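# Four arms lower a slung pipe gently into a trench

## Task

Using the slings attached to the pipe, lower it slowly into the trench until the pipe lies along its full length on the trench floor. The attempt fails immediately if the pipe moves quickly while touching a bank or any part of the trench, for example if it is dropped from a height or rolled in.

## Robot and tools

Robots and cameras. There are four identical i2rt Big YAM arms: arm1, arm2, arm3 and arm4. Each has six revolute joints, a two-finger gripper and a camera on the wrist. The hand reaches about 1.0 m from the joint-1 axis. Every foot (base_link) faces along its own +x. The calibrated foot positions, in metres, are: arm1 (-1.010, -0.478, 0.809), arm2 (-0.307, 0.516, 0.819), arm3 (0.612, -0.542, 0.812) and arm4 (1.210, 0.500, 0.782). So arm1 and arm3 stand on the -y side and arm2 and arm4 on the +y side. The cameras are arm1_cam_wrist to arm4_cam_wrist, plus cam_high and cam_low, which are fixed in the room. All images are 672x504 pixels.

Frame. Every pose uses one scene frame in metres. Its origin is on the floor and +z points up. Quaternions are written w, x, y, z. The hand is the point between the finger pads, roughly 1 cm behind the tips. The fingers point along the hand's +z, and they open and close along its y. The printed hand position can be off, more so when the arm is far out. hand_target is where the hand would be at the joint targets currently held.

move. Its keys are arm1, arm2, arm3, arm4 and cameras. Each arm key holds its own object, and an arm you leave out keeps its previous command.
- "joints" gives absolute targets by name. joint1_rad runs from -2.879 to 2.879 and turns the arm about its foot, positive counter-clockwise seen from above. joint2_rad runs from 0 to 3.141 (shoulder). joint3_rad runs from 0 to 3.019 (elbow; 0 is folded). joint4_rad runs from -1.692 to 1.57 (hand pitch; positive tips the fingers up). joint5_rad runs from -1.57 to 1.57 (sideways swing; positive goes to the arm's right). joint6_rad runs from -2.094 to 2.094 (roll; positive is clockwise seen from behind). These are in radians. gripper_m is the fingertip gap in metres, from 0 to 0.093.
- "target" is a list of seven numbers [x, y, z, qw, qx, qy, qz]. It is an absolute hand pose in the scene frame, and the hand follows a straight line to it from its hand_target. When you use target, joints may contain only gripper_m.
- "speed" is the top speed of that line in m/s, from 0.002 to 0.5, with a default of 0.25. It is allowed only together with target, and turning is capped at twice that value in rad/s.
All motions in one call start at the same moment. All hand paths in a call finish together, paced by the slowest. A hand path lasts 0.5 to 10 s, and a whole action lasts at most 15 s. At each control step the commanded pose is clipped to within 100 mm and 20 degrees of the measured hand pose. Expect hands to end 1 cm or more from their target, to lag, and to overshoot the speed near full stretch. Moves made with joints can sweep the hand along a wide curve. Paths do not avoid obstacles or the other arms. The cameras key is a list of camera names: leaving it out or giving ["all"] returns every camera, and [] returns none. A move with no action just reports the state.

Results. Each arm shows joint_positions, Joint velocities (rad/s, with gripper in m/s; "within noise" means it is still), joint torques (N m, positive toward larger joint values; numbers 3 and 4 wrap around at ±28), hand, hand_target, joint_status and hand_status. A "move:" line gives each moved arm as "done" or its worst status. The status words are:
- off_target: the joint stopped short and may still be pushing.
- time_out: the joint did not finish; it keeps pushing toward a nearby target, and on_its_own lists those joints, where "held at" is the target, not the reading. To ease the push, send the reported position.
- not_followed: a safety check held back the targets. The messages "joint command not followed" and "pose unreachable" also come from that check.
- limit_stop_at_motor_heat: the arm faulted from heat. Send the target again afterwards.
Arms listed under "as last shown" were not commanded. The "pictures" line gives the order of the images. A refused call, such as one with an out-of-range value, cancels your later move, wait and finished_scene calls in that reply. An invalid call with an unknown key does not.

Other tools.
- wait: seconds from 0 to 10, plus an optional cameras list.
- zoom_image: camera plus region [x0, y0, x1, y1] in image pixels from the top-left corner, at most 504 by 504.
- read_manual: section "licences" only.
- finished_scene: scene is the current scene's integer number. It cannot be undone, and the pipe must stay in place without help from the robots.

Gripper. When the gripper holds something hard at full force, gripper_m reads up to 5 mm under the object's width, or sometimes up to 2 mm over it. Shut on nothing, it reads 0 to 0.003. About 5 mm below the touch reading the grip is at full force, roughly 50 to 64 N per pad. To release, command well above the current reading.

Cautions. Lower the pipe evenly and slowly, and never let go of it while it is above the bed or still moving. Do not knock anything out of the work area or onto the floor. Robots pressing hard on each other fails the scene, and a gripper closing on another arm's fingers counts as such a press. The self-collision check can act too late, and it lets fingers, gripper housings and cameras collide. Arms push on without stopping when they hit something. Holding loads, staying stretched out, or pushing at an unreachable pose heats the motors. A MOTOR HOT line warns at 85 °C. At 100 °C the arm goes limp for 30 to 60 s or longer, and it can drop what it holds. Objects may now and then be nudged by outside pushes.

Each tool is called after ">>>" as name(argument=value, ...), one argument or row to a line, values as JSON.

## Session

>>> move(
  arm1={"joints": {"joint1_rad": -1.452, "joint2_rad": 2.206, "joint3_rad": 0.778, "joint4_rad": -0.142, "joint5_rad": 0, "joint6_rad": -1.632, "gripper_m": 0.085}},
  arm2={"joints": {"joint1_rad": -0.981, "joint2_rad": 2.273, "joint3_rad": 0.966, "joint4_rad": -0.264, "joint5_rad": 0, "joint6_rad": -1.042, "gripper_m": 0.085}},
  arm3={"joints": {"joint1_rad": -1.649, "joint2_rad": 2.204, "joint3_rad": 0.668, "joint4_rad": -0.035, "joint5_rad": 0, "joint6_rad": -1.485, "gripper_m": 0.085}},
  arm4={"joints": {"joint1_rad": -1.021, "joint2_rad": 2.115, "joint3_rad": 0.737, "joint4_rad": -0.192, "joint5_rad": 0, "joint6_rad": -0.955, "gripper_m": 0.085}},
  cameras=["arm1_cam_wrist", "arm2_cam_wrist", "arm3_cam_wrist", "arm4_cam_wrist", "cam_high", "cam_low"],
)

Scene clock: 2.00 s.
Joint torques (N m): arm1=[0.5 -14.21 1.77 0.87 -0.1 -0.12] | arm2=[-0.26 -17.79 3.36 0.05 -0.25 0.06] | arm3=[1.38 -16.03 0.55 0.4 -0.24 -0.07] | arm4=[0.38 -13.51 1.66 0.64 -0.04 0]
Heat: arm1: hottest joint2_rad 30 °C; arm2: hottest joint3_rad 29 °C; arm3: hottest joint2_rad 29 °C; arm4: hottest joint5_rad 29 °C.
move: arm1 done; arm2 done; arm3 done; arm4 done
Joint velocities: within noise
arm1.joint_positions: joint1_rad=-1.457 joint2_rad=+2.195 joint3_rad=+0.775 joint4_rad=-0.154 joint5_rad=+0.001 joint6_rad=-1.623 gripper_m=+0.08510
arm1.joint_status: all done
arm1.hand: x=-0.6532 y=-0.5036 z=+0.5885 quat_wxyz=(+0.000, +0.703, -0.711, +0.007) (m; scene frame)
arm1.hand_target: x=-0.6520 y=-0.5018 z=+0.5850 quat_wxyz=(-0.002, +0.708, -0.706, +0.008) (m; scene frame)
arm1.hand_status: not commanded
arm2.joint_positions: joint1_rad=-0.985 joint2_rad=+2.287 joint3_rad=+0.961 joint4_rad=-0.278 joint5_rad=+0.002 joint6_rad=-1.035 gripper_m=+0.08507
arm2.joint_status: all done
arm2.hand: x=-0.6593 y=+0.3092 z=+0.5789 quat_wxyz=(-0.009, -0.711, -0.703, -0.009) (m; scene frame)
arm2.hand_target: x=-0.6685 y=+0.3019 z=+0.5849 quat_wxyz=(-0.005, -0.707, -0.707, +0.007) (m; scene frame)
arm2.hand_status: not commanded
arm3.joint_positions: joint1_rad=-1.652 joint2_rad=+2.205 joint3_rad=+0.666 joint4_rad=-0.044 joint5_rad=+0.000 joint6_rad=-1.477 gripper_m=+0.08511
arm3.joint_status: all done
arm3.hand: x=+0.9214 y=-0.5147 z=+0.5808 quat_wxyz=(+0.001, +0.704, -0.710, -0.006) (m; scene frame)
arm3.hand_target: x=+0.9253 y=-0.5134 z=+0.5811 quat_wxyz=(-0.004, +0.707, -0.707, -0.003) (m; scene frame)
arm3.hand_status: not commanded
arm4.joint_positions: joint1_rad=-1.022 joint2_rad=+2.128 joint3_rad=+0.736 joint4_rad=-0.206 joint5_rad=+0.002 joint6_rad=-0.942 gripper_m=+0.08512
arm4.joint_status: all done
arm4.hand: x=+0.9317 y=+0.3030 z=+0.5756 quat_wxyz=(-0.004, -0.712, -0.702, -0.014) (m; scene frame)
arm4.hand_target: x=+0.9251 y=+0.2978 z=+0.5798 quat_wxyz=(-0.002, -0.707, -0.707, +0.000) (m; scene frame)
arm4.hand_status: not commanded
pictures: arm1_cam_wrist, arm2_cam_wrist, arm3_cam_wrist, arm4_cam_wrist, cam_high, cam_low

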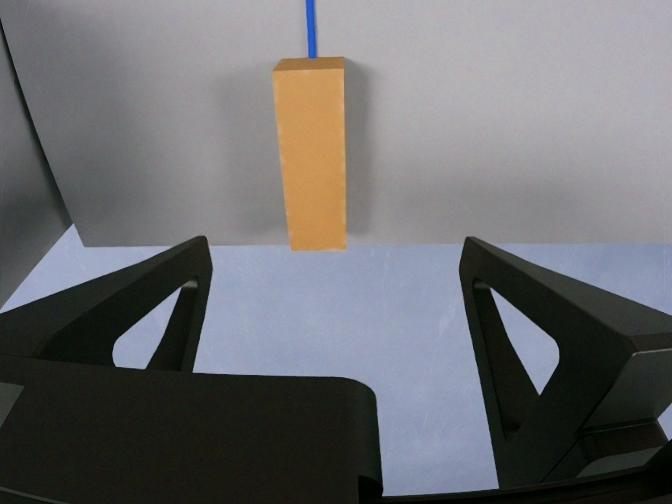

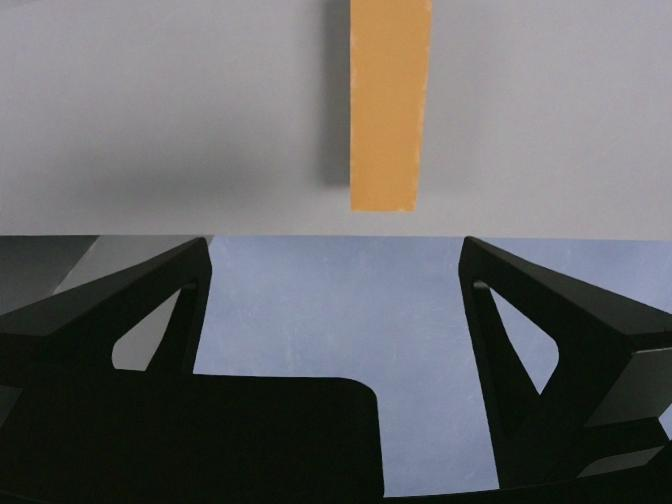

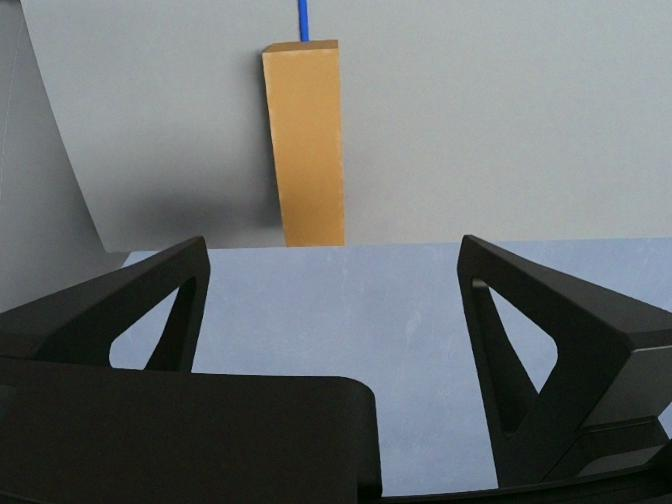

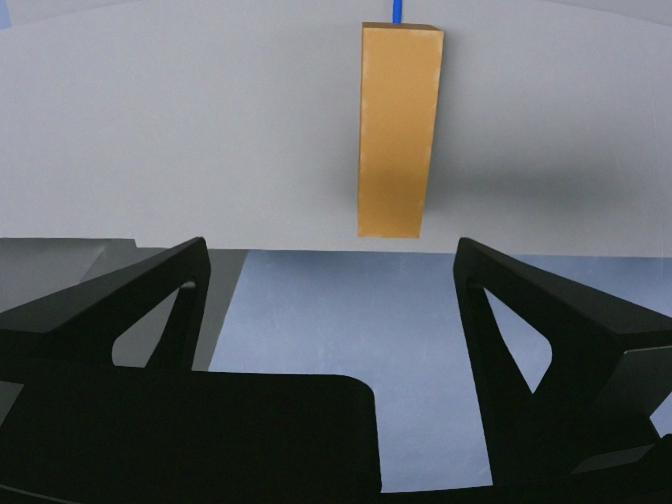

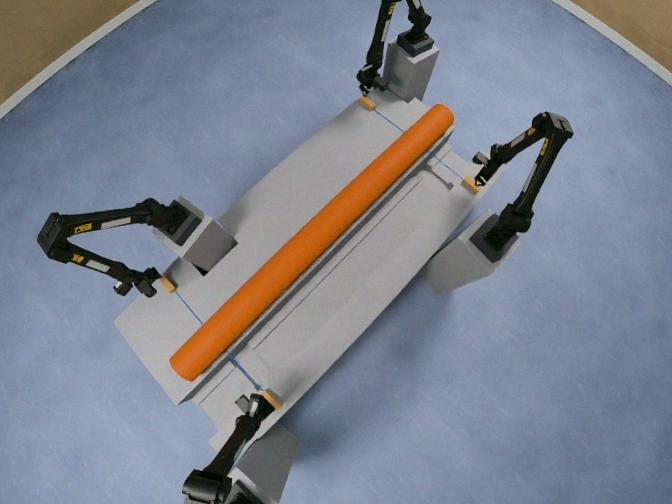

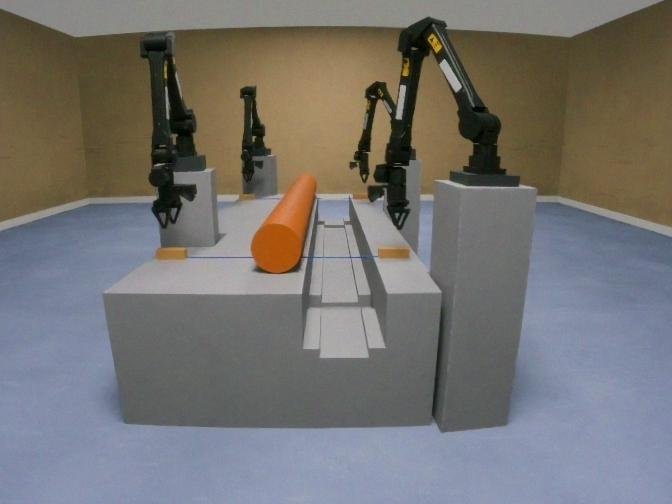

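>>> move(
  arm1={"target": [-0.662, -0.506, 0.461, 0, 0.7071, -0.7071, 0], "speed": 0.15},
  arm2={"target": [-0.695, 0.275, 0.469, 0, 0.7071, 0.7071, 0], "speed": 0.15},
  arm3={"target": [0.9075, -0.509, 0.466, 0, 0.7071, -0.7071, 0], "speed": 0.15},
  arm4={"target": [0.894, 0.283, 0.469, 0, 0.7071, 0.7071, 0], "speed": 0.15},
  cameras=["arm1_cam_wrist", "arm2_cam_wrist", "arm3_cam_wrist", "arm4_cam_wrist"],
)

Scene clock: 27.30 s.
Joint torques (N m): arm1=[-0.91 -14.27 -0.12 1.02 -0.18 -0.06] | arm2=[0.44 -18.73 3.47 -0.01 -0.08 0.2] | arm3=[1.9 -16.44 -1.31 0.36 -0.08 0.11] | arm4=[-0.38 -15.03 0.99 0.64 0.11 0]
Heat: arm1: hottest joint2_rad 31 °C; arm2: hottest joint2_rad 32 °C; arm3: hottest joint2_rad 31 °C; arm4: hottest joint3_rad 29 °C.
move: arm1 done; arm2 off_target; arm3 done; arm4 done
Joint velocities: within noise
arm1.joint_positions: joint1_rad=-1.458 joint2_rad=+2.562 joint3_rad=+0.927 joint4_rad=+0.055 joint5_rad=-0.006 joint6_rad=-1.635 gripper_m=+0.08510
arm1.joint_status: not commanded
arm1.hand: x=-0.6575 y=-0.5036 z=+0.4678 quat_wxyz=(-0.001, +0.707, -0.707, +0.003) (m; scene frame)
arm1.hand_target: x=-0.6621 y=-0.5060 z=+0.4612 quat_wxyz=(+0.000, +0.707, -0.707, +0.000) (m; scene frame)
arm1.hand_status: done (0.009 m and 0.3 deg from the pose sent, 0.128 m and 1.1 deg at the start)
arm2.joint_positions: joint1_rad=-0.970 joint2_rad=+2.605 joint3_rad=+1.214 joint4_rad=-0.217 joint5_rad=+0.012 joint6_rad=-1.026 gripper_m=+0.08507
arm2.joint_status: not commanded
arm2.hand: x=-0.6877 y=+0.2855 z=+0.4683 quat_wxyz=(-0.004, -0.709, -0.705, -0.012) (m; scene frame)
arm2.hand_target: x=-0.6949 y=+0.2751 z=+0.4692 quat_wxyz=(+0.000, -0.707, -0.707, +0.000) (m; scene frame)
arm2.hand_status: off_target (0.013 m and 1.5 deg from the pose sent, 0.120 m and 1.6 deg at the start)
arm3.joint_positions: joint1_rad=-1.637 joint2_rad=+2.583 joint3_rad=+0.797 joint4_rad=+0.205 joint5_rad=+0.006 joint6_rad=-1.470 gripper_m=+0.08511
arm3.joint_status: not commanded
arm3.hand: x=+0.9066 y=-0.5114 z=+0.4676 quat_wxyz=(+0.001, +0.706, -0.708, -0.003) (m; scene frame)
arm3.hand_target: x=+0.9075 y=-0.5090 z=+0.4660 quat_wxyz=(+0.000, +0.707, -0.707, +0.000) (m; scene frame)
arm3.hand_status: done (0.003 m and 0.4 deg from the pose sent, 0.116 m and 0.9 deg at the start)
arm4.joint_positions: joint1_rad=-1.025 joint2_rad=+2.468 joint3_rad=+0.949 joint4_rad=-0.073 joint5_rad=+0.003 joint6_rad=-0.956 gripper_m=+0.08512
arm4.joint_status: not commanded
arm4.hand: x=+0.9041 y=+0.2845 z=+0.4675 quat_wxyz=(-0.003, -0.708, -0.706, -0.012) (m; scene frame)
arm4.hand_target: x=+0.8941 y=+0.2831 z=+0.4691 quat_wxyz=(+0.000, -0.707, -0.707, +0.000) (m; scene frame)
arm4.hand_status: done (0.010 m and 1.4 deg from the pose sent, 0.115 m and 1.8 deg at the start)
pictures: arm1_cam_wrist, arm2_cam_wrist, arm3_cam_wrist, arm4_cam_wrist

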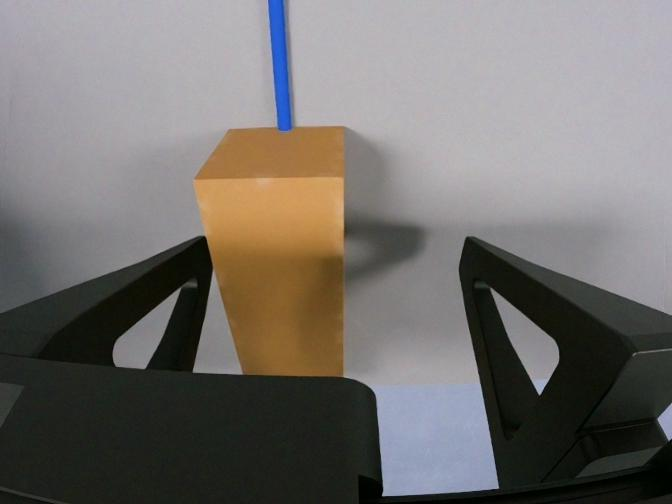

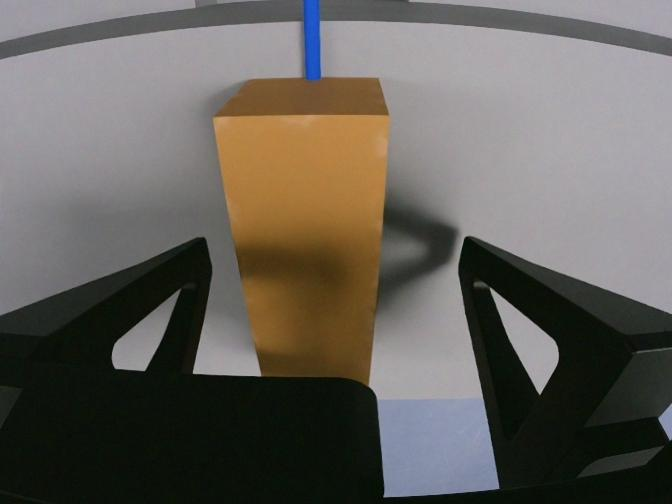

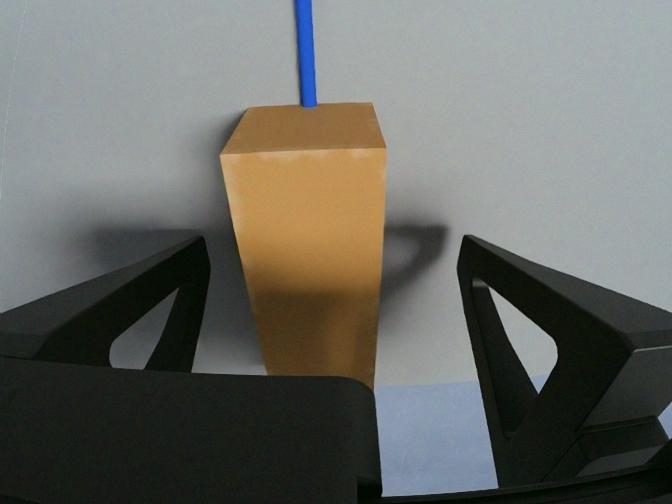

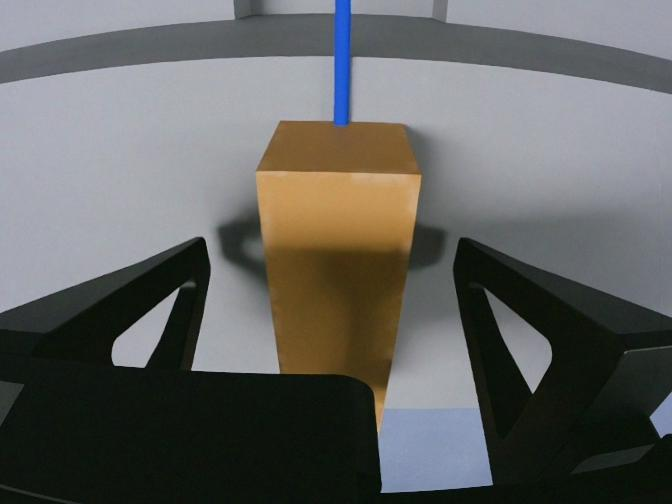

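>>> move(
  arm1={"target": [-0.670, -0.506, 0.461, 0, 0.7071, -0.7071, 0], "speed": 0.1, "joints": {"gripper_m": 0.02}},
  arm2={"joints": {"gripper_m": 0.02}},
  arm3={"joints": {"gripper_m": 0.02}},
  arm4={"joints": {"gripper_m": 0.02}},
  cameras=[],
)

>>> move(
  arm1={"target": [-0.650, -0.315, 0.745, 0, 0.7071, -0.7071, 0], "speed": 0.2},
  arm2={"target": [-0.695, 0.085, 0.755, 0, 0.7071, 0.7071, 0], "speed": 0.2},
  arm3={"target": [0.916, -0.315, 0.745, 0, 0.7071, -0.7071, 0], "speed": 0.2},
  arm4={"target": [0.889, 0.085, 0.757, 0, 0.7071, 0.7071, 0], "speed": 0.2},
  cameras=["cam_low", "cam_high"],
)

Scene clock: 32.60 s.
Joint torques (N m): arm1=[-1.14 -14.92 -0.99 1.01 -0.12 -0.11] | arm2=[0.32 -18.73 3.34 -0.06 -0.09 0.2] | arm3=[1.96 -16.38 -1.33 0.38 -0.08 0.1] | arm4=[-0.38 -14.97 1.09 0.62 0.08 0.02]
Heat: arm1: hottest joint2_rad 31 °C; arm2: hottest joint2_rad 33 °C; arm3: hottest joint2_rad 31 °C; arm4: hottest joint5_rad 29 °C.
move: arm1 off_target; arm2 off_target; arm3 off_target; arm4 off_target
Joint velocities: within noise
arm1.joint_positions: joint1_rad=-1.459 joint2_rad=+2.562 joint3_rad=+0.918 joint4_rad=+0.075 joint5_rad=-0.007 joint6_rad=-1.637 gripper_m=+0.03428
arm1.joint_status: gripper_m off_target (ended at +0.03430, target +0.02000)
arm1.hand: x=-0.6580 y=-0.5036 z=+0.4680 quat_wxyz=(-0.005, +0.707, -0.707, +0.006) (m; scene frame)
arm1.hand_target: x=-0.6700 y=-0.5058 z=+0.4613 quat_wxyz=(+0.000, +0.707, -0.707, +0.000) (m; scene frame)
arm1.hand_status: off_target (0.014 m and 0.9 deg from the pose sent, 0.014 m and 0.3 deg at the start)
arm2.joint_positions: joint1_rad=-0.969 joint2_rad=+2.604 joint3_rad=+1.217 joint4_rad=-0.216 joint5_rad=+0.012 joint6_rad=-1.026 gripper_m=+0.03475
arm2.joint_status: gripper_m off_target (ended at +0.03477, target +0.02000)
arm2.hand: x=-0.6890 y=+0.2841 z=+0.4686 quat_wxyz=(-0.004, -0.709, -0.705, -0.011) (m; scene frame)
arm2.hand_target: x=-0.6949 y=+0.2750 z=+0.4693 quat_wxyz=(+0.000, -0.707, -0.707, +0.000) (m; scene frame)
arm2.hand_status: not commanded
arm3.joint_positions: joint1_rad=-1.637 joint2_rad=+2.583 joint3_rad=+0.797 joint4_rad=+0.205 joint5_rad=+0.006 joint6_rad=-1.469 gripper_m=+0.03463
arm3.joint_status: gripper_m off_target (ended at +0.03466, target +0.02000)
arm3.hand: x=+0.9067 y=-0.5113 z=+0.4676 quat_wxyz=(+0.001, +0.706, -0.708, -0.003) (m; scene frame)
arm3.hand_target: x=+0.9075 y=-0.5090 z=+0.4660 quat_wxyz=(+0.000, +0.707, -0.707, +0.000) (m; scene frame)
arm3.hand_status: not commanded
arm4.joint_positions: joint1_rad=-1.025 joint2_rad=+2.468 joint3_rad=+0.949 joint4_rad=-0.072 joint5_rad=+0.003 joint6_rad=-0.957 gripper_m=+0.03476
arm4.joint_status: gripper_m off_target (ended at +0.03478, target +0.02000)
arm4.hand: x=+0.9039 y=+0.2845 z=+0.4675 quat_wxyz=(-0.003, -0.707, -0.707, -0.011) (m; scene frame)
arm4.hand_target: x=+0.8941 y=+0.2831 z=+0.4691 quat_wxyz=(+0.000, -0.707, -0.707, +0.000) (m; scene frame)
arm4.hand_status: not commanded
pictures: none
No camera images: "cameras" was empty.

Scene clock: 35.07 s.
Joint torques (N m): arm1=[-0.09 -14.27 6.86 0.05 -0.08 0.11] | arm2=[-0.21 -22.18 11.62 -1.01 -0.15 0.24] | arm3=[1.38 -16.03 6.04 -0.39 -0.26 0.1] | arm4=[0.62 -18.32 9.13 -0.4 0.06 0.29]
Heat: arm1: hottest joint2_rad 32 °C; arm2: hottest joint2_rad 33 °C; arm3: hottest joint2_rad 31 °C; arm4: hottest joint3_rad 29 °C.
move: arm1 off_target; arm2 off_target; arm3 off_target; arm4 off_target
Joint velocities: within noise
arm1.joint_positions: joint1_rad=-0.972 joint2_rad=+1.793 joint3_rad=+0.830 joint4_rad=-0.634 joint5_rad=-0.014 joint6_rad=-1.158 gripper_m=+0.03428
arm1.joint_status: not commanded
arm1.hand: x=-0.6601 y=-0.3204 z=+0.7380 quat_wxyz=(+0.008, +0.710, -0.704, -0.003) (m; scene frame)
arm1.hand_target: x=-0.6503 y=-0.3151 z=+0.7451 quat_wxyz=(+0.000, +0.707, -0.707, +0.000) (m; scene frame)
arm1.hand_status: off_target (0.013 m and 1.1 deg from the pose sent, 0.335 m and 0.9 deg at the start)
arm2.joint_positions: joint1_rad=-0.674 joint2_rad=+2.157 joint3_rad=+1.424 joint4_rad=-0.896 joint5_rad=+0.010 joint6_rad=-0.738 gripper_m=+0.03475
arm2.joint_status: not commanded
arm2.hand: x=-0.6826 y=+0.1026 z=+0.7347 quat_wxyz=(+0.001, -0.706, -0.708, -0.022) (m; scene frame)
arm2.hand_target: x=-0.6944 y=+0.0856 z=+0.7554 quat_wxyz=(+0.000, -0.707, -0.707, +0.000) (m; scene frame)
arm2.hand_status: off_target (0.030 m and 2.5 deg from the pose sent, 0.349 m and 1.3 deg at the start)
arm3.joint_positions: joint1_rad=-1.093 joint2_rad=+1.774 joint3_rad=+0.784 joint4_rad=-0.610 joint5_rad=+0.007 joint6_rad=-0.934 gripper_m=+0.03463
arm3.joint_status: not commanded
arm3.hand: x=+0.9070 y=-0.3230 z=+0.7375 quat_wxyz=(+0.011, +0.709, -0.705, -0.001) (m; scene frame)
arm3.hand_target: x=+0.9159 y=-0.3151 z=+0.7451 quat_wxyz=(+0.000, +0.707, -0.707, +0.000) (m; scene frame)
arm3.hand_status: off_target (0.014 m and 1.3 deg from the pose sent, 0.340 m and 0.4 deg at the start)
arm4.joint_positions: joint1_rad=-0.726 joint2_rad=+1.965 joint3_rad=+1.234 joint4_rad=-0.887 joint5_rad=+0.004 joint6_rad=-0.669 gripper_m=+0.03476
arm4.joint_status: not commanded
arm4.hand: x=+0.9007 y=+0.1030 z=+0.7353 quat_wxyz=(+0.002, -0.704, -0.710, -0.024) (m; scene frame)
arm4.hand_target: x=+0.8894 y=+0.0856 z=+0.7574 quat_wxyz=(+0.000, -0.707, -0.707, +0.000) (m; scene frame)
arm4.hand_status: off_target (0.031 m and 2.8 deg from the pose sent, 0.352 m and 1.3 deg at the start)
pictures: cam_high, cam_low

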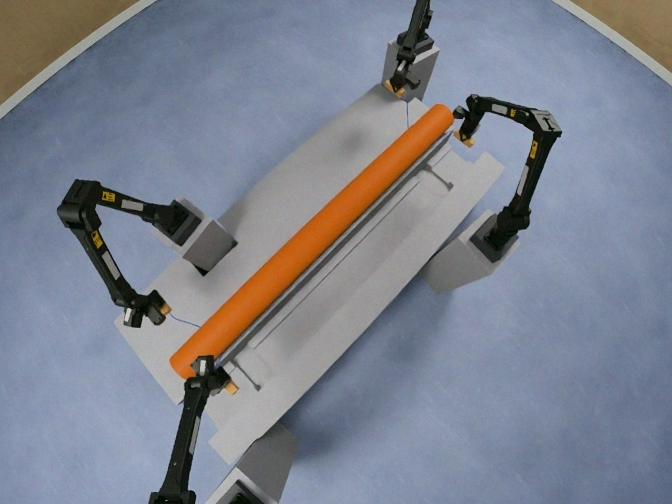

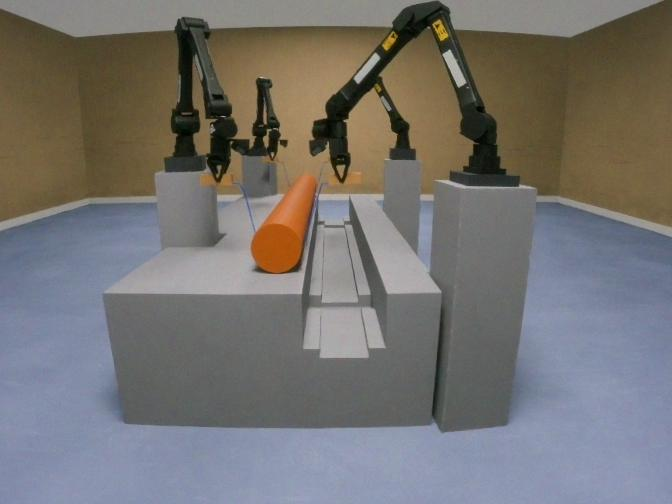

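>>> move(
  arm1={"target": [-0.643, -0.277, 0.830, 0, 0.7071, -0.7071, 0], "speed": 0.05},
  arm2={"target": [-0.702, 0.045, 0.862, 0, 0.7071, 0.7071, 0], "speed": 0.05},
  arm3={"target": [0.926, -0.277, 0.830, 0, 0.7071, -0.7071, 0], "speed": 0.05},
  arm4={"target": [0.883, 0.043, 0.865, 0, 0.7071, 0.7071, 0], "speed": 0.05},
  cameras=["cam_low"],
)

Scene clock: 41.13 s.
Joint torques (N m): arm1=[-0.73 -20.78 10.8 -1.22 0 -0.04] | arm2=[-0.32 -29.98 16.43 -2.24 -0.22 0.08] | arm3=[0.79 -24.18 9.66 -1.59 -0.25 -0.03] | arm4=[0.5 -25.64 14.2 -1.96 0.02 0.16]
Heat: arm1: hottest joint2_rad 32 °C; arm2: hottest joint2_rad 34 °C; arm3: hottest joint2_rad 31 °C; arm4: hottest joint3_rad 30 °C.
move: arm1 off_target; arm2 off_target; arm3 off_target; arm4 off_target
Joint velocities: within noise
arm1.joint_positions: joint1_rad=-0.889 joint2_rad=+1.734 joint3_rad=+0.905 joint4_rad=-0.858 joint5_rad=-0.016 joint6_rad=-1.074 gripper_m=+0.03426
arm1.joint_status: not commanded
arm1.hand: x=-0.6782 y=-0.2933 z=+0.7790 quat_wxyz=(+0.052, +0.708, -0.704, -0.016) (m; scene frame)
arm1.hand_target: x=-0.6457 y=-0.2785 z=+0.8286 quat_wxyz=(+0.000, +0.707, -0.707, +0.000) (m; scene frame)
arm1.hand_status: off_target (0.064 m and 6.2 deg from the pose sent, 0.103 m and 1.0 deg at the start)
arm2.joint_positions: joint1_rad=-0.635 joint2_rad=+2.157 joint3_rad=+1.567 joint4_rad=-1.135 joint5_rad=+0.012 joint6_rad=-0.690 gripper_m=+0.03463
arm2.joint_status: not commanded
arm2.hand: x=-0.6731 y=+0.0818 z=+0.7806 quat_wxyz=(+0.008, -0.707, -0.703, -0.069) (m; scene frame)
arm2.hand_target: x=-0.6977 y=+0.0502 z=+0.8616 quat_wxyz=(+0.000, -0.707, -0.707, +0.001) (m; scene frame)
arm2.hand_status: off_target (0.094 m and 8.0 deg from the pose sent, 0.141 m and 2.5 deg at the start)
arm3.joint_positions: joint1_rad=-1.027 joint2_rad=+1.734 joint3_rad=+0.888 joint4_rad=-0.852 joint5_rad=+0.007 joint6_rad=-0.862 gripper_m=+0.03462
arm3.joint_status: not commanded
arm3.hand: x=+0.8958 y=-0.3007 z=+0.7784 quat_wxyz=(+0.059, +0.707, -0.705, -0.004) (m; scene frame)
arm3.hand_target: x=+0.9238 y=-0.2789 z=+0.8283 quat_wxyz=(+0.000, +0.707, -0.707, +0.000) (m; scene frame)
arm3.hand_status: off_target (0.064 m and 6.8 deg from the pose sent, 0.105 m and 1.3 deg at the start)
arm4.joint_positions: joint1_rad=-0.685 joint2_rad=+1.967 joint3_rad=+1.389 joint4_rad=-1.131 joint5_rad=+0.005 joint6_rad=-0.618 gripper_m=+0.03476
arm4.joint_status: not commanded
arm4.hand: x=+0.9091 y=+0.0799 z=+0.7832 quat_wxyz=(+0.012, -0.705, -0.705, -0.069) (m; scene frame)
arm4.hand_target: x=+0.8871 y=+0.0488 z=+0.8639 quat_wxyz=(+0.000, -0.707, -0.707, +0.001) (m; scene frame)
arm4.hand_status: off_target (0.093 m and 8.0 deg from the pose sent, 0.144 m and 2.8 deg at the start)
pictures: cam_low

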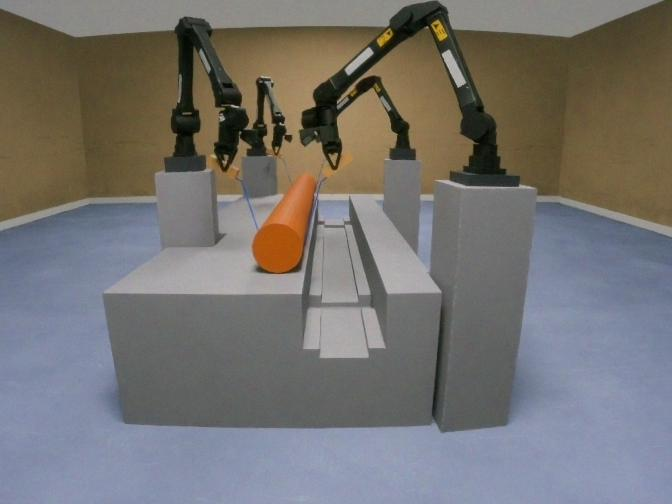

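>>> move(
  arm1={"target": [-0.641, -0.275, 0.872, 0, 0.7071, -0.7071, 0], "speed": 0.04},
  arm2={"joints": {"joint2_rad": 2.016, "joint3_rad": 1.752, "joint4_rad": -1.2655}},
  arm3={"target": [0.927, -0.275, 0.872, 0, 0.7071, -0.7071, 0], "speed": 0.04},
  arm4={"joints": {"joint2_rad": 1.859, "joint3_rad": 1.598, "joint4_rad": -1.27}},
  cameras=["cam_low", "cam_high"],
)

Scene clock: 46.27 s.
Joint torques (N m): arm1=[-0.85 -21.6 12.21 -1.4 0.19 -0.03] | arm2=[-0.97 -33.96 17.99 -2.51 -0.16 0.05] | arm3=[0.91 -24.18 10.99 -1.51 -0.24 -0.03] | arm4=[0.15 -28.22 14.83 -1.54 0.02 0.13]
Heat: arm1: hottest joint2_rad 32 °C; arm2: hottest joint2_rad 36 °C; arm3: hottest joint2_rad 31 °C; arm4: hottest joint3_rad 32 °C.
move: arm1 off_target; arm2 time_out; arm3 off_target; arm4 time_out
Joint velocities: within noise
arm1.joint_positions: joint1_rad=-0.886 joint2_rad=+1.681 joint3_rad=+0.946 joint4_rad=-0.970 joint5_rad=-0.019 joint6_rad=-1.071 gripper_m=+0.03424
arm1.joint_status: not commanded
arm1.hand: x=-0.6781 y=-0.2906 z=+0.8114 quat_wxyz=(+0.060, +0.707, -0.704, -0.020) (m; scene frame)
arm1.hand_target: x=-0.6447 y=-0.2769 z=+0.8699 quat_wxyz=(+0.000, +0.707, -0.707, +0.000) (m; scene frame)
arm1.hand_status: off_target (0.073 m and 7.2 deg from the pose sent, 0.102 m and 6.2 deg at the start)
arm2.joint_positions: joint1_rad=-0.628 joint2_rad=+2.147 joint3_rad=+1.652 joint4_rad=-1.219 joint5_rad=+0.010 joint6_rad=-0.687 gripper_m=+0.03462
arm2.joint_status: joint3_rad time_out (moved +0.085 of +0.185); the others done
arm2.on_its_own: joint3_rad reads +1.652 and still pushes toward +1.752 since a time_out
arm2.hand: x=-0.6815 y=+0.0651 z=+0.8139 quat_wxyz=(+0.007, -0.706, -0.705, -0.064) (m; scene frame)
arm2.hand_target: x=-0.7081 y=+0.0386 z=+0.9260 quat_wxyz=(-0.003, -0.707, -0.707, +0.028) (m; scene frame)
arm2.hand_status: not commanded
arm3.joint_positions: joint1_rad=-1.025 joint2_rad=+1.670 joint3_rad=+0.930 joint4_rad=-0.975 joint5_rad=+0.007 joint6_rad=-0.859 gripper_m=+0.03462
arm3.joint_status: not commanded
arm3.hand: x=+0.8963 y=-0.2997 z=+0.8150 quat_wxyz=(+0.067, +0.706, -0.705, -0.004) (m; scene frame)
arm3.hand_target: x=+0.9241 y=-0.2774 z=+0.8704 quat_wxyz=(+0.000, +0.707, -0.707, +0.000) (m; scene frame)
arm3.hand_status: off_target (0.069 m and 7.7 deg from the pose sent, 0.102 m and 6.8 deg at the start)
arm4.joint_positions: joint1_rad=-0.682 joint2_rad=+1.972 joint3_rad=+1.495 joint4_rad=-1.229 joint5_rad=+0.005 joint6_rad=-0.617 gripper_m=+0.03476
arm4.joint_status: joint3_rad time_out (moved +0.106 of +0.209); the others done
arm4.on_its_own: joint3_rad reads +1.495 and still pushes toward +1.598 since a time_out
arm4.hand: x=+0.8972 y=+0.0615 z=+0.8154 quat_wxyz=(+0.012, -0.705, -0.706, -0.067) (m; scene frame)
arm4.hand_target: x=+0.8759 y=+0.0335 z=+0.9117 quat_wxyz=(-0.003, -0.707, -0.707, +0.019) (m; scene frame)
arm4.hand_status: not commanded
pictures: cam_high, cam_low

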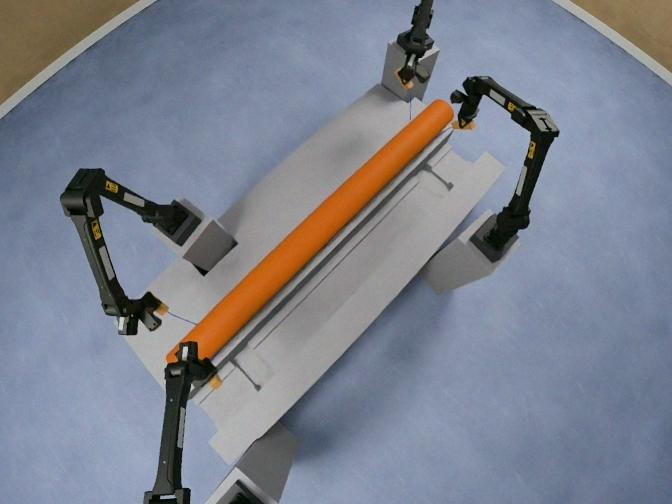

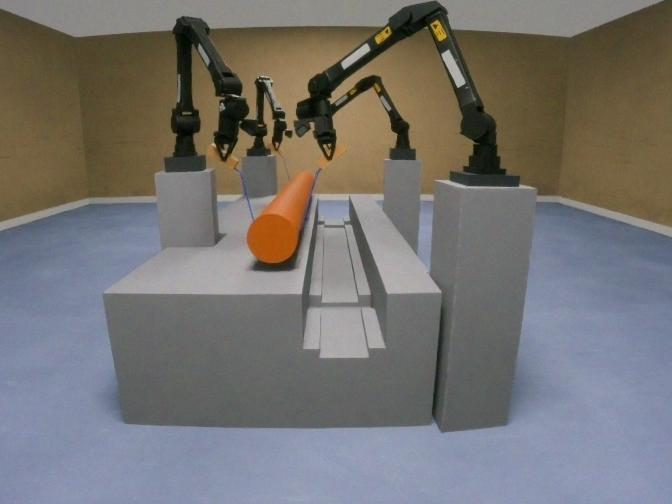

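>>> move(
  arm1={"target": [-0.636, -0.030, 0.905, 0, 0.7071, -0.7071, 0], "speed": 0.06},
  arm2={"target": [-0.706, 0.253, 0.900, 0, 0.7071, 0.7071, 0], "speed": 0.06},
  arm3={"target": [0.926, -0.030, 0.915, 0, 0.7071, -0.7071, 0], "speed": 0.06},
  arm4={"target": [0.879, 0.251, 0.895, 0, 0.7071, 0.7071, 0], "speed": 0.06},
  cameras=["cam_low", "cam_high"],
)

Scene clock: 54.00 s.
Joint torques (N m): arm1=[-0.97 -25.99 15.43 -1.36 0.07 -0.01] | arm2=[-2.43 -26.17 11.36 -1.14 -0.16 -0.07] | arm3=[1.14 -32.79 13.85 -1.42 -0.34 0] | arm4=[-1.03 -21.48 9.62 -0.46 -0.11 -0.13]
Heat: arm1: hottest joint2_rad 33 °C; arm2: hottest joint2_rad 37 °C; arm3: hottest joint2_rad 32 °C; arm4: hottest joint3_rad 34 °C.
move: arm1 off_target; arm2 off_target; arm3 off_target; arm4 off_target
Joint velocities: within noise
arm1.joint_positions: joint1_rad=-0.514 joint2_rad=+1.990 joint3_rad=+1.486 joint4_rad=-1.203 joint5_rad=-0.019 joint6_rad=-0.704 gripper_m=+0.03424
arm1.joint_status: not commanded
arm1.hand: x=-0.6688 y=-0.0614 z=+0.8305 quat_wxyz=(+0.067, +0.709, -0.702, +0.005) (m; scene frame)
arm1.hand_target: x=-0.6406 y=-0.0355 z=+0.9051 quat_wxyz=(-0.001, +0.707, -0.707, +0.000) (m; scene frame)
arm1.hand_status: off_target (0.087 m and 7.8 deg from the pose sent, 0.280 m and 7.2 deg at the start)
arm2.joint_positions: joint1_rad=-0.894 joint2_rad=+1.817 joint3_rad=+1.187 joint4_rad=-1.086 joint5_rad=+0.017 joint6_rad=-0.961 gripper_m=+0.03462
arm2.joint_status: not commanded
arm2.hand: x=-0.6788 y=+0.2573 z=+0.8377 quat_wxyz=(-0.010, -0.703, -0.708, -0.066) (m; scene frame)
arm2.hand_target: x=-0.7034 y=+0.2544 z=+0.8976 quat_wxyz=(+0.001, -0.707, -0.707, +0.000) (m; scene frame)
arm2.hand_status: off_target (0.068 m and 7.6 deg from the pose sent, 0.208 m and 7.4 deg at the start; pose on its path clipped on 42 of 158 steps)
arm3.joint_positions: joint1_rad=-0.712 joint2_rad=+2.059 joint3_rad=+1.579 joint4_rad=-1.259 joint5_rad=+0.006 joint6_rad=-0.549 gripper_m=+0.03462
arm3.joint_status: not commanded
arm3.hand: x=+0.9027 y=-0.0676 z=+0.8319 quat_wxyz=(+0.076, +0.706, -0.704, +0.021) (m; scene frame)
arm3.hand_target: x=+0.9219 y=-0.0367 z=+0.9147 quat_wxyz=(+0.000, +0.707, -0.707, +0.000) (m; scene frame)
arm3.hand_status: off_target (0.094 m and 9.1 deg from the pose sent, 0.289 m and 7.7 deg at the start)
arm4.joint_positions: joint1_rad=-0.967 joint2_rad=+1.605 joint3_rad=+1.035 joint4_rad=-1.138 joint5_rad=+0.011 joint6_rad=-0.896 gripper_m=+0.03476
arm4.joint_status: not commanded
arm4.hand: x=+0.9016 y=+0.2593 z=+0.8382 quat_wxyz=(-0.005, -0.707, -0.704, -0.069) (m; scene frame)
arm4.hand_target: x=+0.8814 y=+0.2525 z=+0.8925 quat_wxyz=(+0.001, -0.707, -0.707, +0.000) (m; scene frame)
arm4.hand_status: off_target (0.062 m and 8.0 deg from the pose sent, 0.206 m and 7.8 deg at the start; pose on its path clipped on 5 of 158 steps)
pictures: cam_high, cam_low

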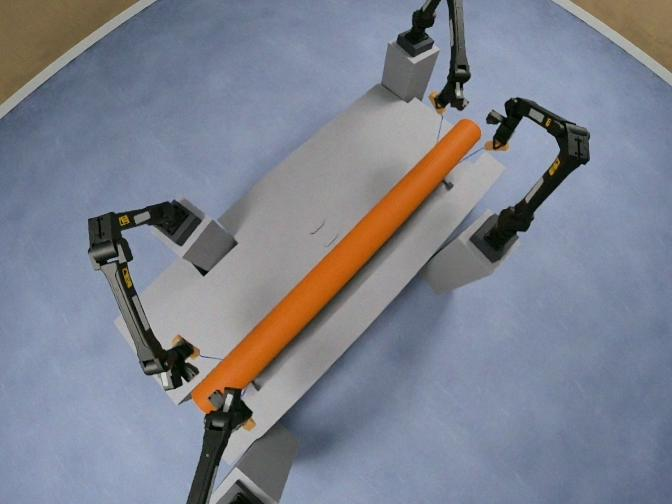

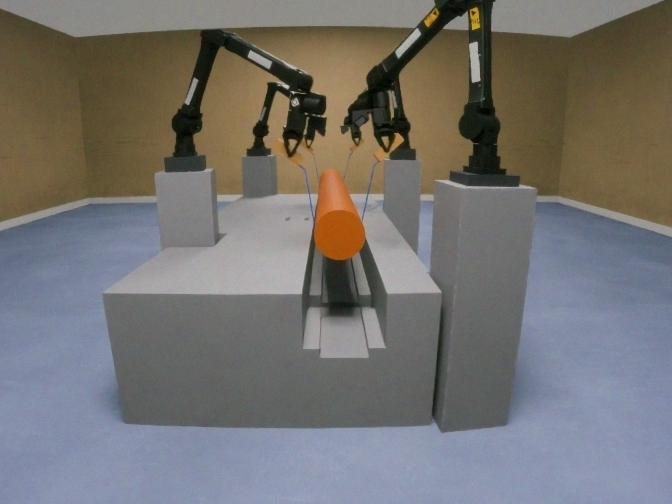

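>>> move(
  arm1={"target": [-0.638, -0.031, 0.768, 0, 0.7071, -0.7071, 0], "speed": 0.06},
  arm2={"target": [-0.706, 0.250, 0.750, 0, 0.7071, 0.7071, 0], "speed": 0.06},
  arm3={"target": [0.926, -0.031, 0.776, 0, 0.7071, -0.7071, 0], "speed": 0.06},
  arm4={"target": [0.879, 0.249, 0.755, 0, 0.7071, 0.7071, 0], "speed": 0.06},
  cameras=["cam_low", "cam_high"],
)

Scene clock: 59.33 s.
Joint torques (N m): arm1=[-1.2 -28.22 8.83 -0.13 0.04 0.02] | arm2=[-2.49 -23.88 7.95 -0.81 -0.24 -0.01] | arm3=[0.97 -33.26 8.36 -0.4 -0.33 -0.01] | arm4=[-0.91 -19.55 6.74 -0.2 -0.15 -0.07]
Heat: arm1: hottest joint3_rad 35 °C; arm2: hottest joint2_rad 37 °C; arm3: hottest joint2_rad 33 °C; arm4: hottest joint3_rad 34 °C.
move: arm1 off_target; arm2 off_target; arm3 off_target; arm4 off_target
Joint velocities: within noise
arm1.joint_positions: joint1_rad=-0.512 joint2_rad=+2.171 joint3_rad=+1.434 joint4_rad=-0.943 joint5_rad=-0.018 joint6_rad=-0.701 gripper_m=+0.03424
arm1.joint_status: not commanded
arm1.hand: x=-0.6627 y=-0.0551 z=+0.7131 quat_wxyz=(+0.054, +0.709, -0.703, +0.004) (m; scene frame)
arm1.hand_target: x=-0.6396 y=-0.0330 z=+0.7676 quat_wxyz=(+0.000, +0.707, -0.707, +0.000) (m; scene frame)
arm1.hand_status: off_target (0.065 m and 6.2 deg from the pose sent, 0.076 m and 7.7 deg at the start)
arm2.joint_positions: joint1_rad=-0.894 joint2_rad=+2.031 joint3_rad=+1.092 joint4_rad=-0.732 joint5_rad=+0.017 joint6_rad=-0.965 gripper_m=+0.03462
arm2.joint_status: not commanded
arm2.hand: x=-0.6778 y=+0.2561 z=+0.7113 quat_wxyz=(-0.006, -0.702, -0.711, -0.044) (m; scene frame)
arm2.hand_target: x=-0.7049 y=+0.2508 z=+0.7490 quat_wxyz=(+0.001, -0.707, -0.707, +0.000) (m; scene frame)
arm2.hand_status: off_target (0.048 m and 5.1 deg from the pose sent, 0.092 m and 7.7 deg at the start)
arm3.joint_positions: joint1_rad=-0.712 joint2_rad=+2.222 joint3_rad=+1.513 joint4_rad=-0.989 joint5_rad=+0.006 joint6_rad=-0.548 gripper_m=+0.03462
arm3.joint_status: not commanded
arm3.hand: x=+0.9066 y=-0.0607 z=+0.7153 quat_wxyz=(+0.057, +0.706, -0.705, +0.016) (m; scene frame)
arm3.hand_target: x=+0.9245 y=-0.0335 z=+0.7752 quat_wxyz=(+0.000, +0.707, -0.707, +0.000) (m; scene frame)
arm3.hand_status: off_target (0.070 m and 6.8 deg from the pose sent, 0.071 m and 9.1 deg at the start)
arm4.joint_positions: joint1_rad=-0.967 joint2_rad=+1.807 joint3_rad=+0.899 joint4_rad=-0.758 joint5_rad=+0.011 joint6_rad=-0.899 gripper_m=+0.03476
arm4.joint_status: not commanded
arm4.hand: x=+0.9043 y=+0.2607 z=+0.7183 quat_wxyz=(-0.002, -0.707, -0.706, -0.049) (m; scene frame)
arm4.hand_target: x=+0.8800 y=+0.2498 z=+0.7539 quat_wxyz=(+0.001, -0.707, -0.707, +0.000) (m; scene frame)
arm4.hand_status: off_target (0.046 m and 5.6 deg from the pose sent, 0.087 m and 8.0 deg at the start)
pictures: cam_high, cam_low

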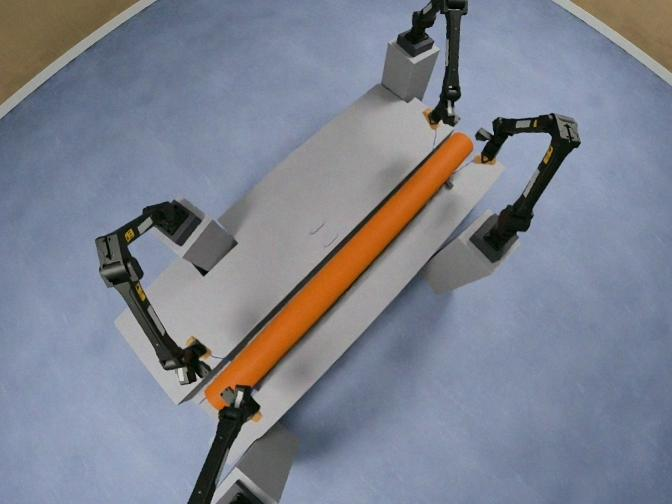

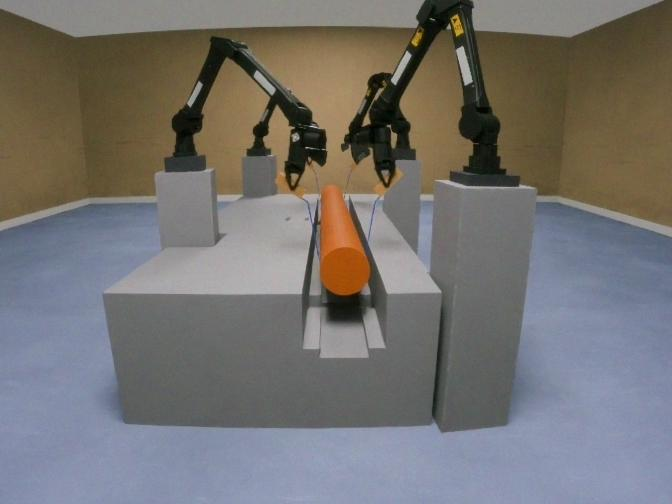

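>>> move(
  arm1={"target": [-0.638, -0.033, 0.680, 0, 0.7071, -0.7071, 0], "speed": 0.06},
  arm2={"target": [-0.706, 0.248, 0.664, 0, 0.7071, 0.7071, 0], "speed": 0.06},
  arm3={"target": [0.926, -0.033, 0.681, 0, 0.7071, -0.7071, 0], "speed": 0.06},
  arm4={"target": [0.879, 0.247, 0.662, 0, 0.7071, 0.7071, 0], "speed": 0.06},
  cameras=["cam_low"],
)

>>> move(
  arm1={"target": [-0.638, -0.034, 0.650, 0, 0.7071, -0.7071, 0], "speed": 0.05},
  arm2={"target": [-0.706, 0.247, 0.635, 0, 0.7071, 0.7071, 0], "speed": 0.05},
  arm3={"target": [0.926, -0.034, 0.652, 0, 0.7071, -0.7071, 0], "speed": 0.05},
  arm4={"target": [0.879, 0.246, 0.633, 0, 0.7071, 0.7071, 0], "speed": 0.05},
  cameras=["cam_low"],
)

>>> zoom_image(
  camera="cam_low",
  region=[240, 200, 440, 370],
)

Scene clock: 66.23 s.
Joint torques (N m): arm1=[-1.14 -27.69 7.38 0.1 0.05 0.01] | arm2=[-2.32 -24 6.89 -0.91 -0.19 0] | arm3=[0.79 -33.79 7.05 -0.39 -0.32 -0.03] | arm4=[-0.67 -20.54 4.44 -0.09 -0.11 -0.04]
Heat: arm1: hottest joint3_rad 35 °C; arm2: hottest joint2_rad 38 °C; arm3: hottest joint2_rad 34 °C; arm4: hottest joint3_rad 34 °C.
move: arm1 off_target; arm2 off_target; arm3 off_target; arm4 off_target
Joint velocities: within noise
arm1.joint_positions: joint1_rad=-0.511 joint2_rad=+2.312 joint3_rad=+1.420 joint4_rad=-0.774 joint5_rad=-0.018 joint6_rad=-0.700 gripper_m=+0.03424
arm1.joint_status: not commanded
arm1.hand: x=-0.6639 y=-0.0584 z=+0.6319 quat_wxyz=(+0.047, +0.709, -0.703, +0.003) (m; scene frame)
arm1.hand_target: x=-0.6392 y=-0.0344 z=+0.6796 quat_wxyz=(+0.000, +0.707, -0.707, +0.000) (m; scene frame)
arm1.hand_status: off_target (0.060 m and 5.4 deg from the pose sent, 0.047 m and 6.2 deg at the start)
arm2.joint_positions: joint1_rad=-0.894 joint2_rad=+2.212 joint3_rad=+1.087 joint4_rad=-0.545 joint5_rad=+0.016 joint6_rad=-0.965 gripper_m=+0.03462
arm2.joint_status: not commanded
arm2.hand: x=-0.6705 y=+0.2597 z=+0.6283 quat_wxyz=(-0.006, -0.702, -0.711, -0.044) (m; scene frame)
arm2.hand_target: x=-0.7048 y=+0.2490 z=+0.6635 quat_wxyz=(+0.001, -0.707, -0.707, +0.000) (m; scene frame)
arm2.hand_status: off_target (0.052 m and 5.1 deg from the pose sent, 0.056 m and 5.1 deg at the start)
arm3.joint_positions: joint1_rad=-0.712 joint2_rad=+2.368 joint3_rad=+1.494 joint4_rad=-0.813 joint5_rad=+0.006 joint6_rad=-0.548 gripper_m=+0.03463
arm3.joint_status: not commanded
arm3.hand: x=+0.9035 y=-0.0654 z=+0.6271 quat_wxyz=(+0.051, +0.707, -0.706, +0.014) (m; scene frame)
arm3.hand_target: x=+0.9248 y=-0.0350 z=+0.6804 quat_wxyz=(+0.000, +0.707, -0.707, +0.000) (m; scene frame)
arm3.hand_status: off_target (0.067 m and 6.0 deg from the pose sent, 0.048 m and 6.8 deg at the start)
arm4.joint_positions: joint1_rad=-0.967 joint2_rad=+2.028 joint3_rad=+0.883 joint4_rad=-0.513 joint5_rad=+0.010 joint6_rad=-0.899 gripper_m=+0.03476
arm4.joint_status: not commanded
arm4.hand: x=+0.9061 y=+0.2613 z=+0.6288 quat_wxyz=(-0.003, -0.707, -0.706, -0.045) (m; scene frame)
arm4.hand_target: x=+0.8798 y=+0.2476 z=+0.6608 quat_wxyz=(+0.001, -0.707, -0.707, +0.000) (m; scene frame)
arm4.hand_status: off_target (0.045 m and 5.1 deg from the pose sent, 0.063 m and 5.6 deg at the start)
pictures: cam_low

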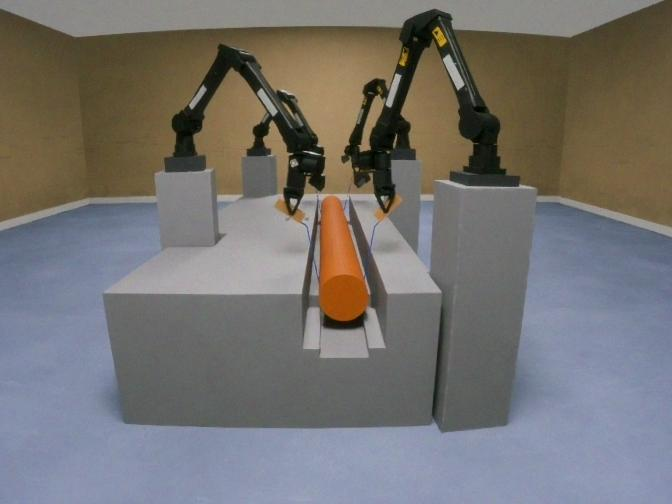

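Scene clock: 67.33 s.
Joint torques (N m): arm1=[-1.55 -27.28 7.36 -0.14 0.05 0.04] | arm2=[-2.32 -23.53 7.16 -0.9 -0.21 0] | arm3=[0.73 -33.08 7.02 -0.46 -0.32 -0.05] | arm4=[-0.62 -20.48 4.4 -0.17 -0.1 -0.03]
Heat: arm1: hottest joint3_rad 35 °C; arm2: hottest joint2_rad 38 °C; arm3: hottest joint2_rad 34 °C; arm4: hottest joint3_rad 34 °C.
move: arm1 off_target; arm2 off_target; arm3 off_target; arm4 off_target
Joint velocities: within noise
arm1.joint_positions: joint1_rad=-0.511 joint2_rad=+2.362 joint3_rad=+1.420 joint4_rad=-0.718 joint5_rad=-0.018 joint6_rad=-0.700 gripper_m=+0.03424
arm1.joint_status: not commanded
arm1.hand: x=-0.6653 y=-0.0601 z=+0.6046 quat_wxyz=(+0.043, +0.710, -0.703, +0.003) (m; scene frame)
arm1.hand_target: x=-0.6391 y=-0.0353 z=+0.6498 quat_wxyz=(+0.000, +0.707, -0.707, +0.000) (m; scene frame)
arm1.hand_status: off_target (0.059 m and 5.0 deg from the pose sent, 0.040 m and 5.4 deg at the start)
arm2.joint_positions: joint1_rad=-0.894 joint2_rad=+2.275 joint3_rad=+1.088 joint4_rad=-0.489 joint5_rad=+0.016 joint6_rad=-0.965 gripper_m=+0.03461
arm2.joint_status: not commanded
arm2.hand: x=-0.6654 y=+0.2629 z=+0.6011 quat_wxyz=(-0.006, -0.702, -0.710, -0.046) (m; scene frame)
arm2.hand_target: x=-0.7047 y=+0.2483 z=+0.6352 quat_wxyz=(+0.001, -0.707, -0.707, +0.000) (m; scene frame)
arm2.hand_status: off_target (0.055 m and 5.4 deg from the pose sent, 0.038 m and 5.1 deg at the start)
arm3.joint_positions: joint1_rad=-0.712 joint2_rad=+2.416 joint3_rad=+1.494 joint4_rad=-0.763 joint5_rad=+0.006 joint6_rad=-0.548 gripper_m=+0.03463
arm3.joint_status: not commanded
arm3.hand: x=+0.9013 y=-0.0690 z=+0.5997 quat_wxyz=(+0.050, +0.707, -0.706, +0.014) (m; scene frame)
arm3.hand_target: x=+0.9248 y=-0.0361 z=+0.6516 quat_wxyz=(+0.000, +0.707, -0.707, +0.000) (m; scene frame)
arm3.hand_status: off_target (0.068 m and 6.0 deg from the pose sent, 0.046 m and 6.0 deg at the start)
arm4.joint_positions: joint1_rad=-0.967 joint2_rad=+2.100 joint3_rad=+0.883 joint4_rad=-0.442 joint5_rad=+0.009 joint6_rad=-0.899 gripper_m=+0.03476
arm4.joint_status: not commanded
arm4.hand: x=+0.9093 y=+0.2636 z=+0.6011 quat_wxyz=(-0.003, -0.707, -0.706, -0.045) (m; scene frame)
arm4.hand_target: x=+0.8799 y=+0.2468 z=+0.6322 quat_wxyz=(+0.001, -0.707, -0.707, +0.000) (m; scene frame)
arm4.hand_status: off_target (0.047 m and 5.2 deg from the pose sent, 0.031 m and 5.1 deg at the start)
pictures: cam_low

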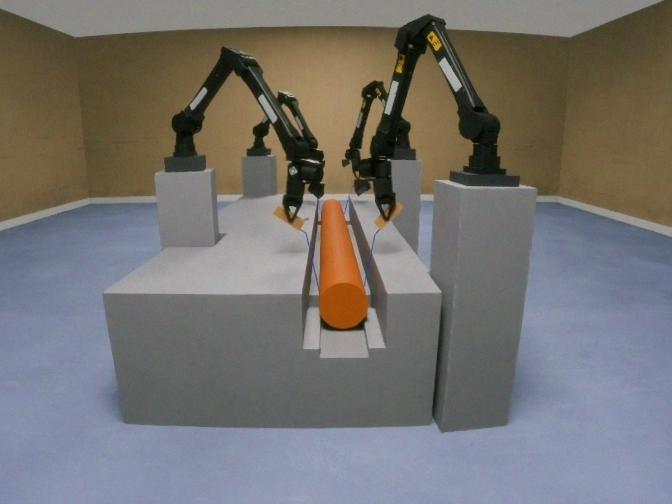

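Scaled by 2.520.

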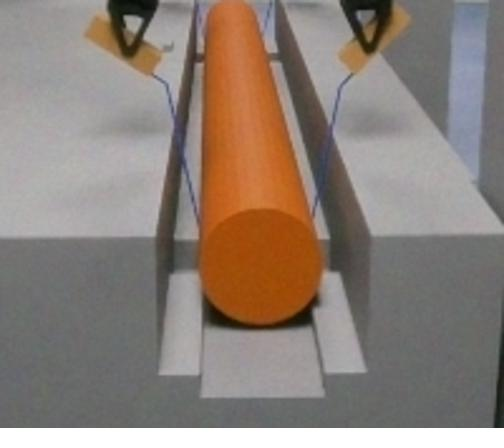

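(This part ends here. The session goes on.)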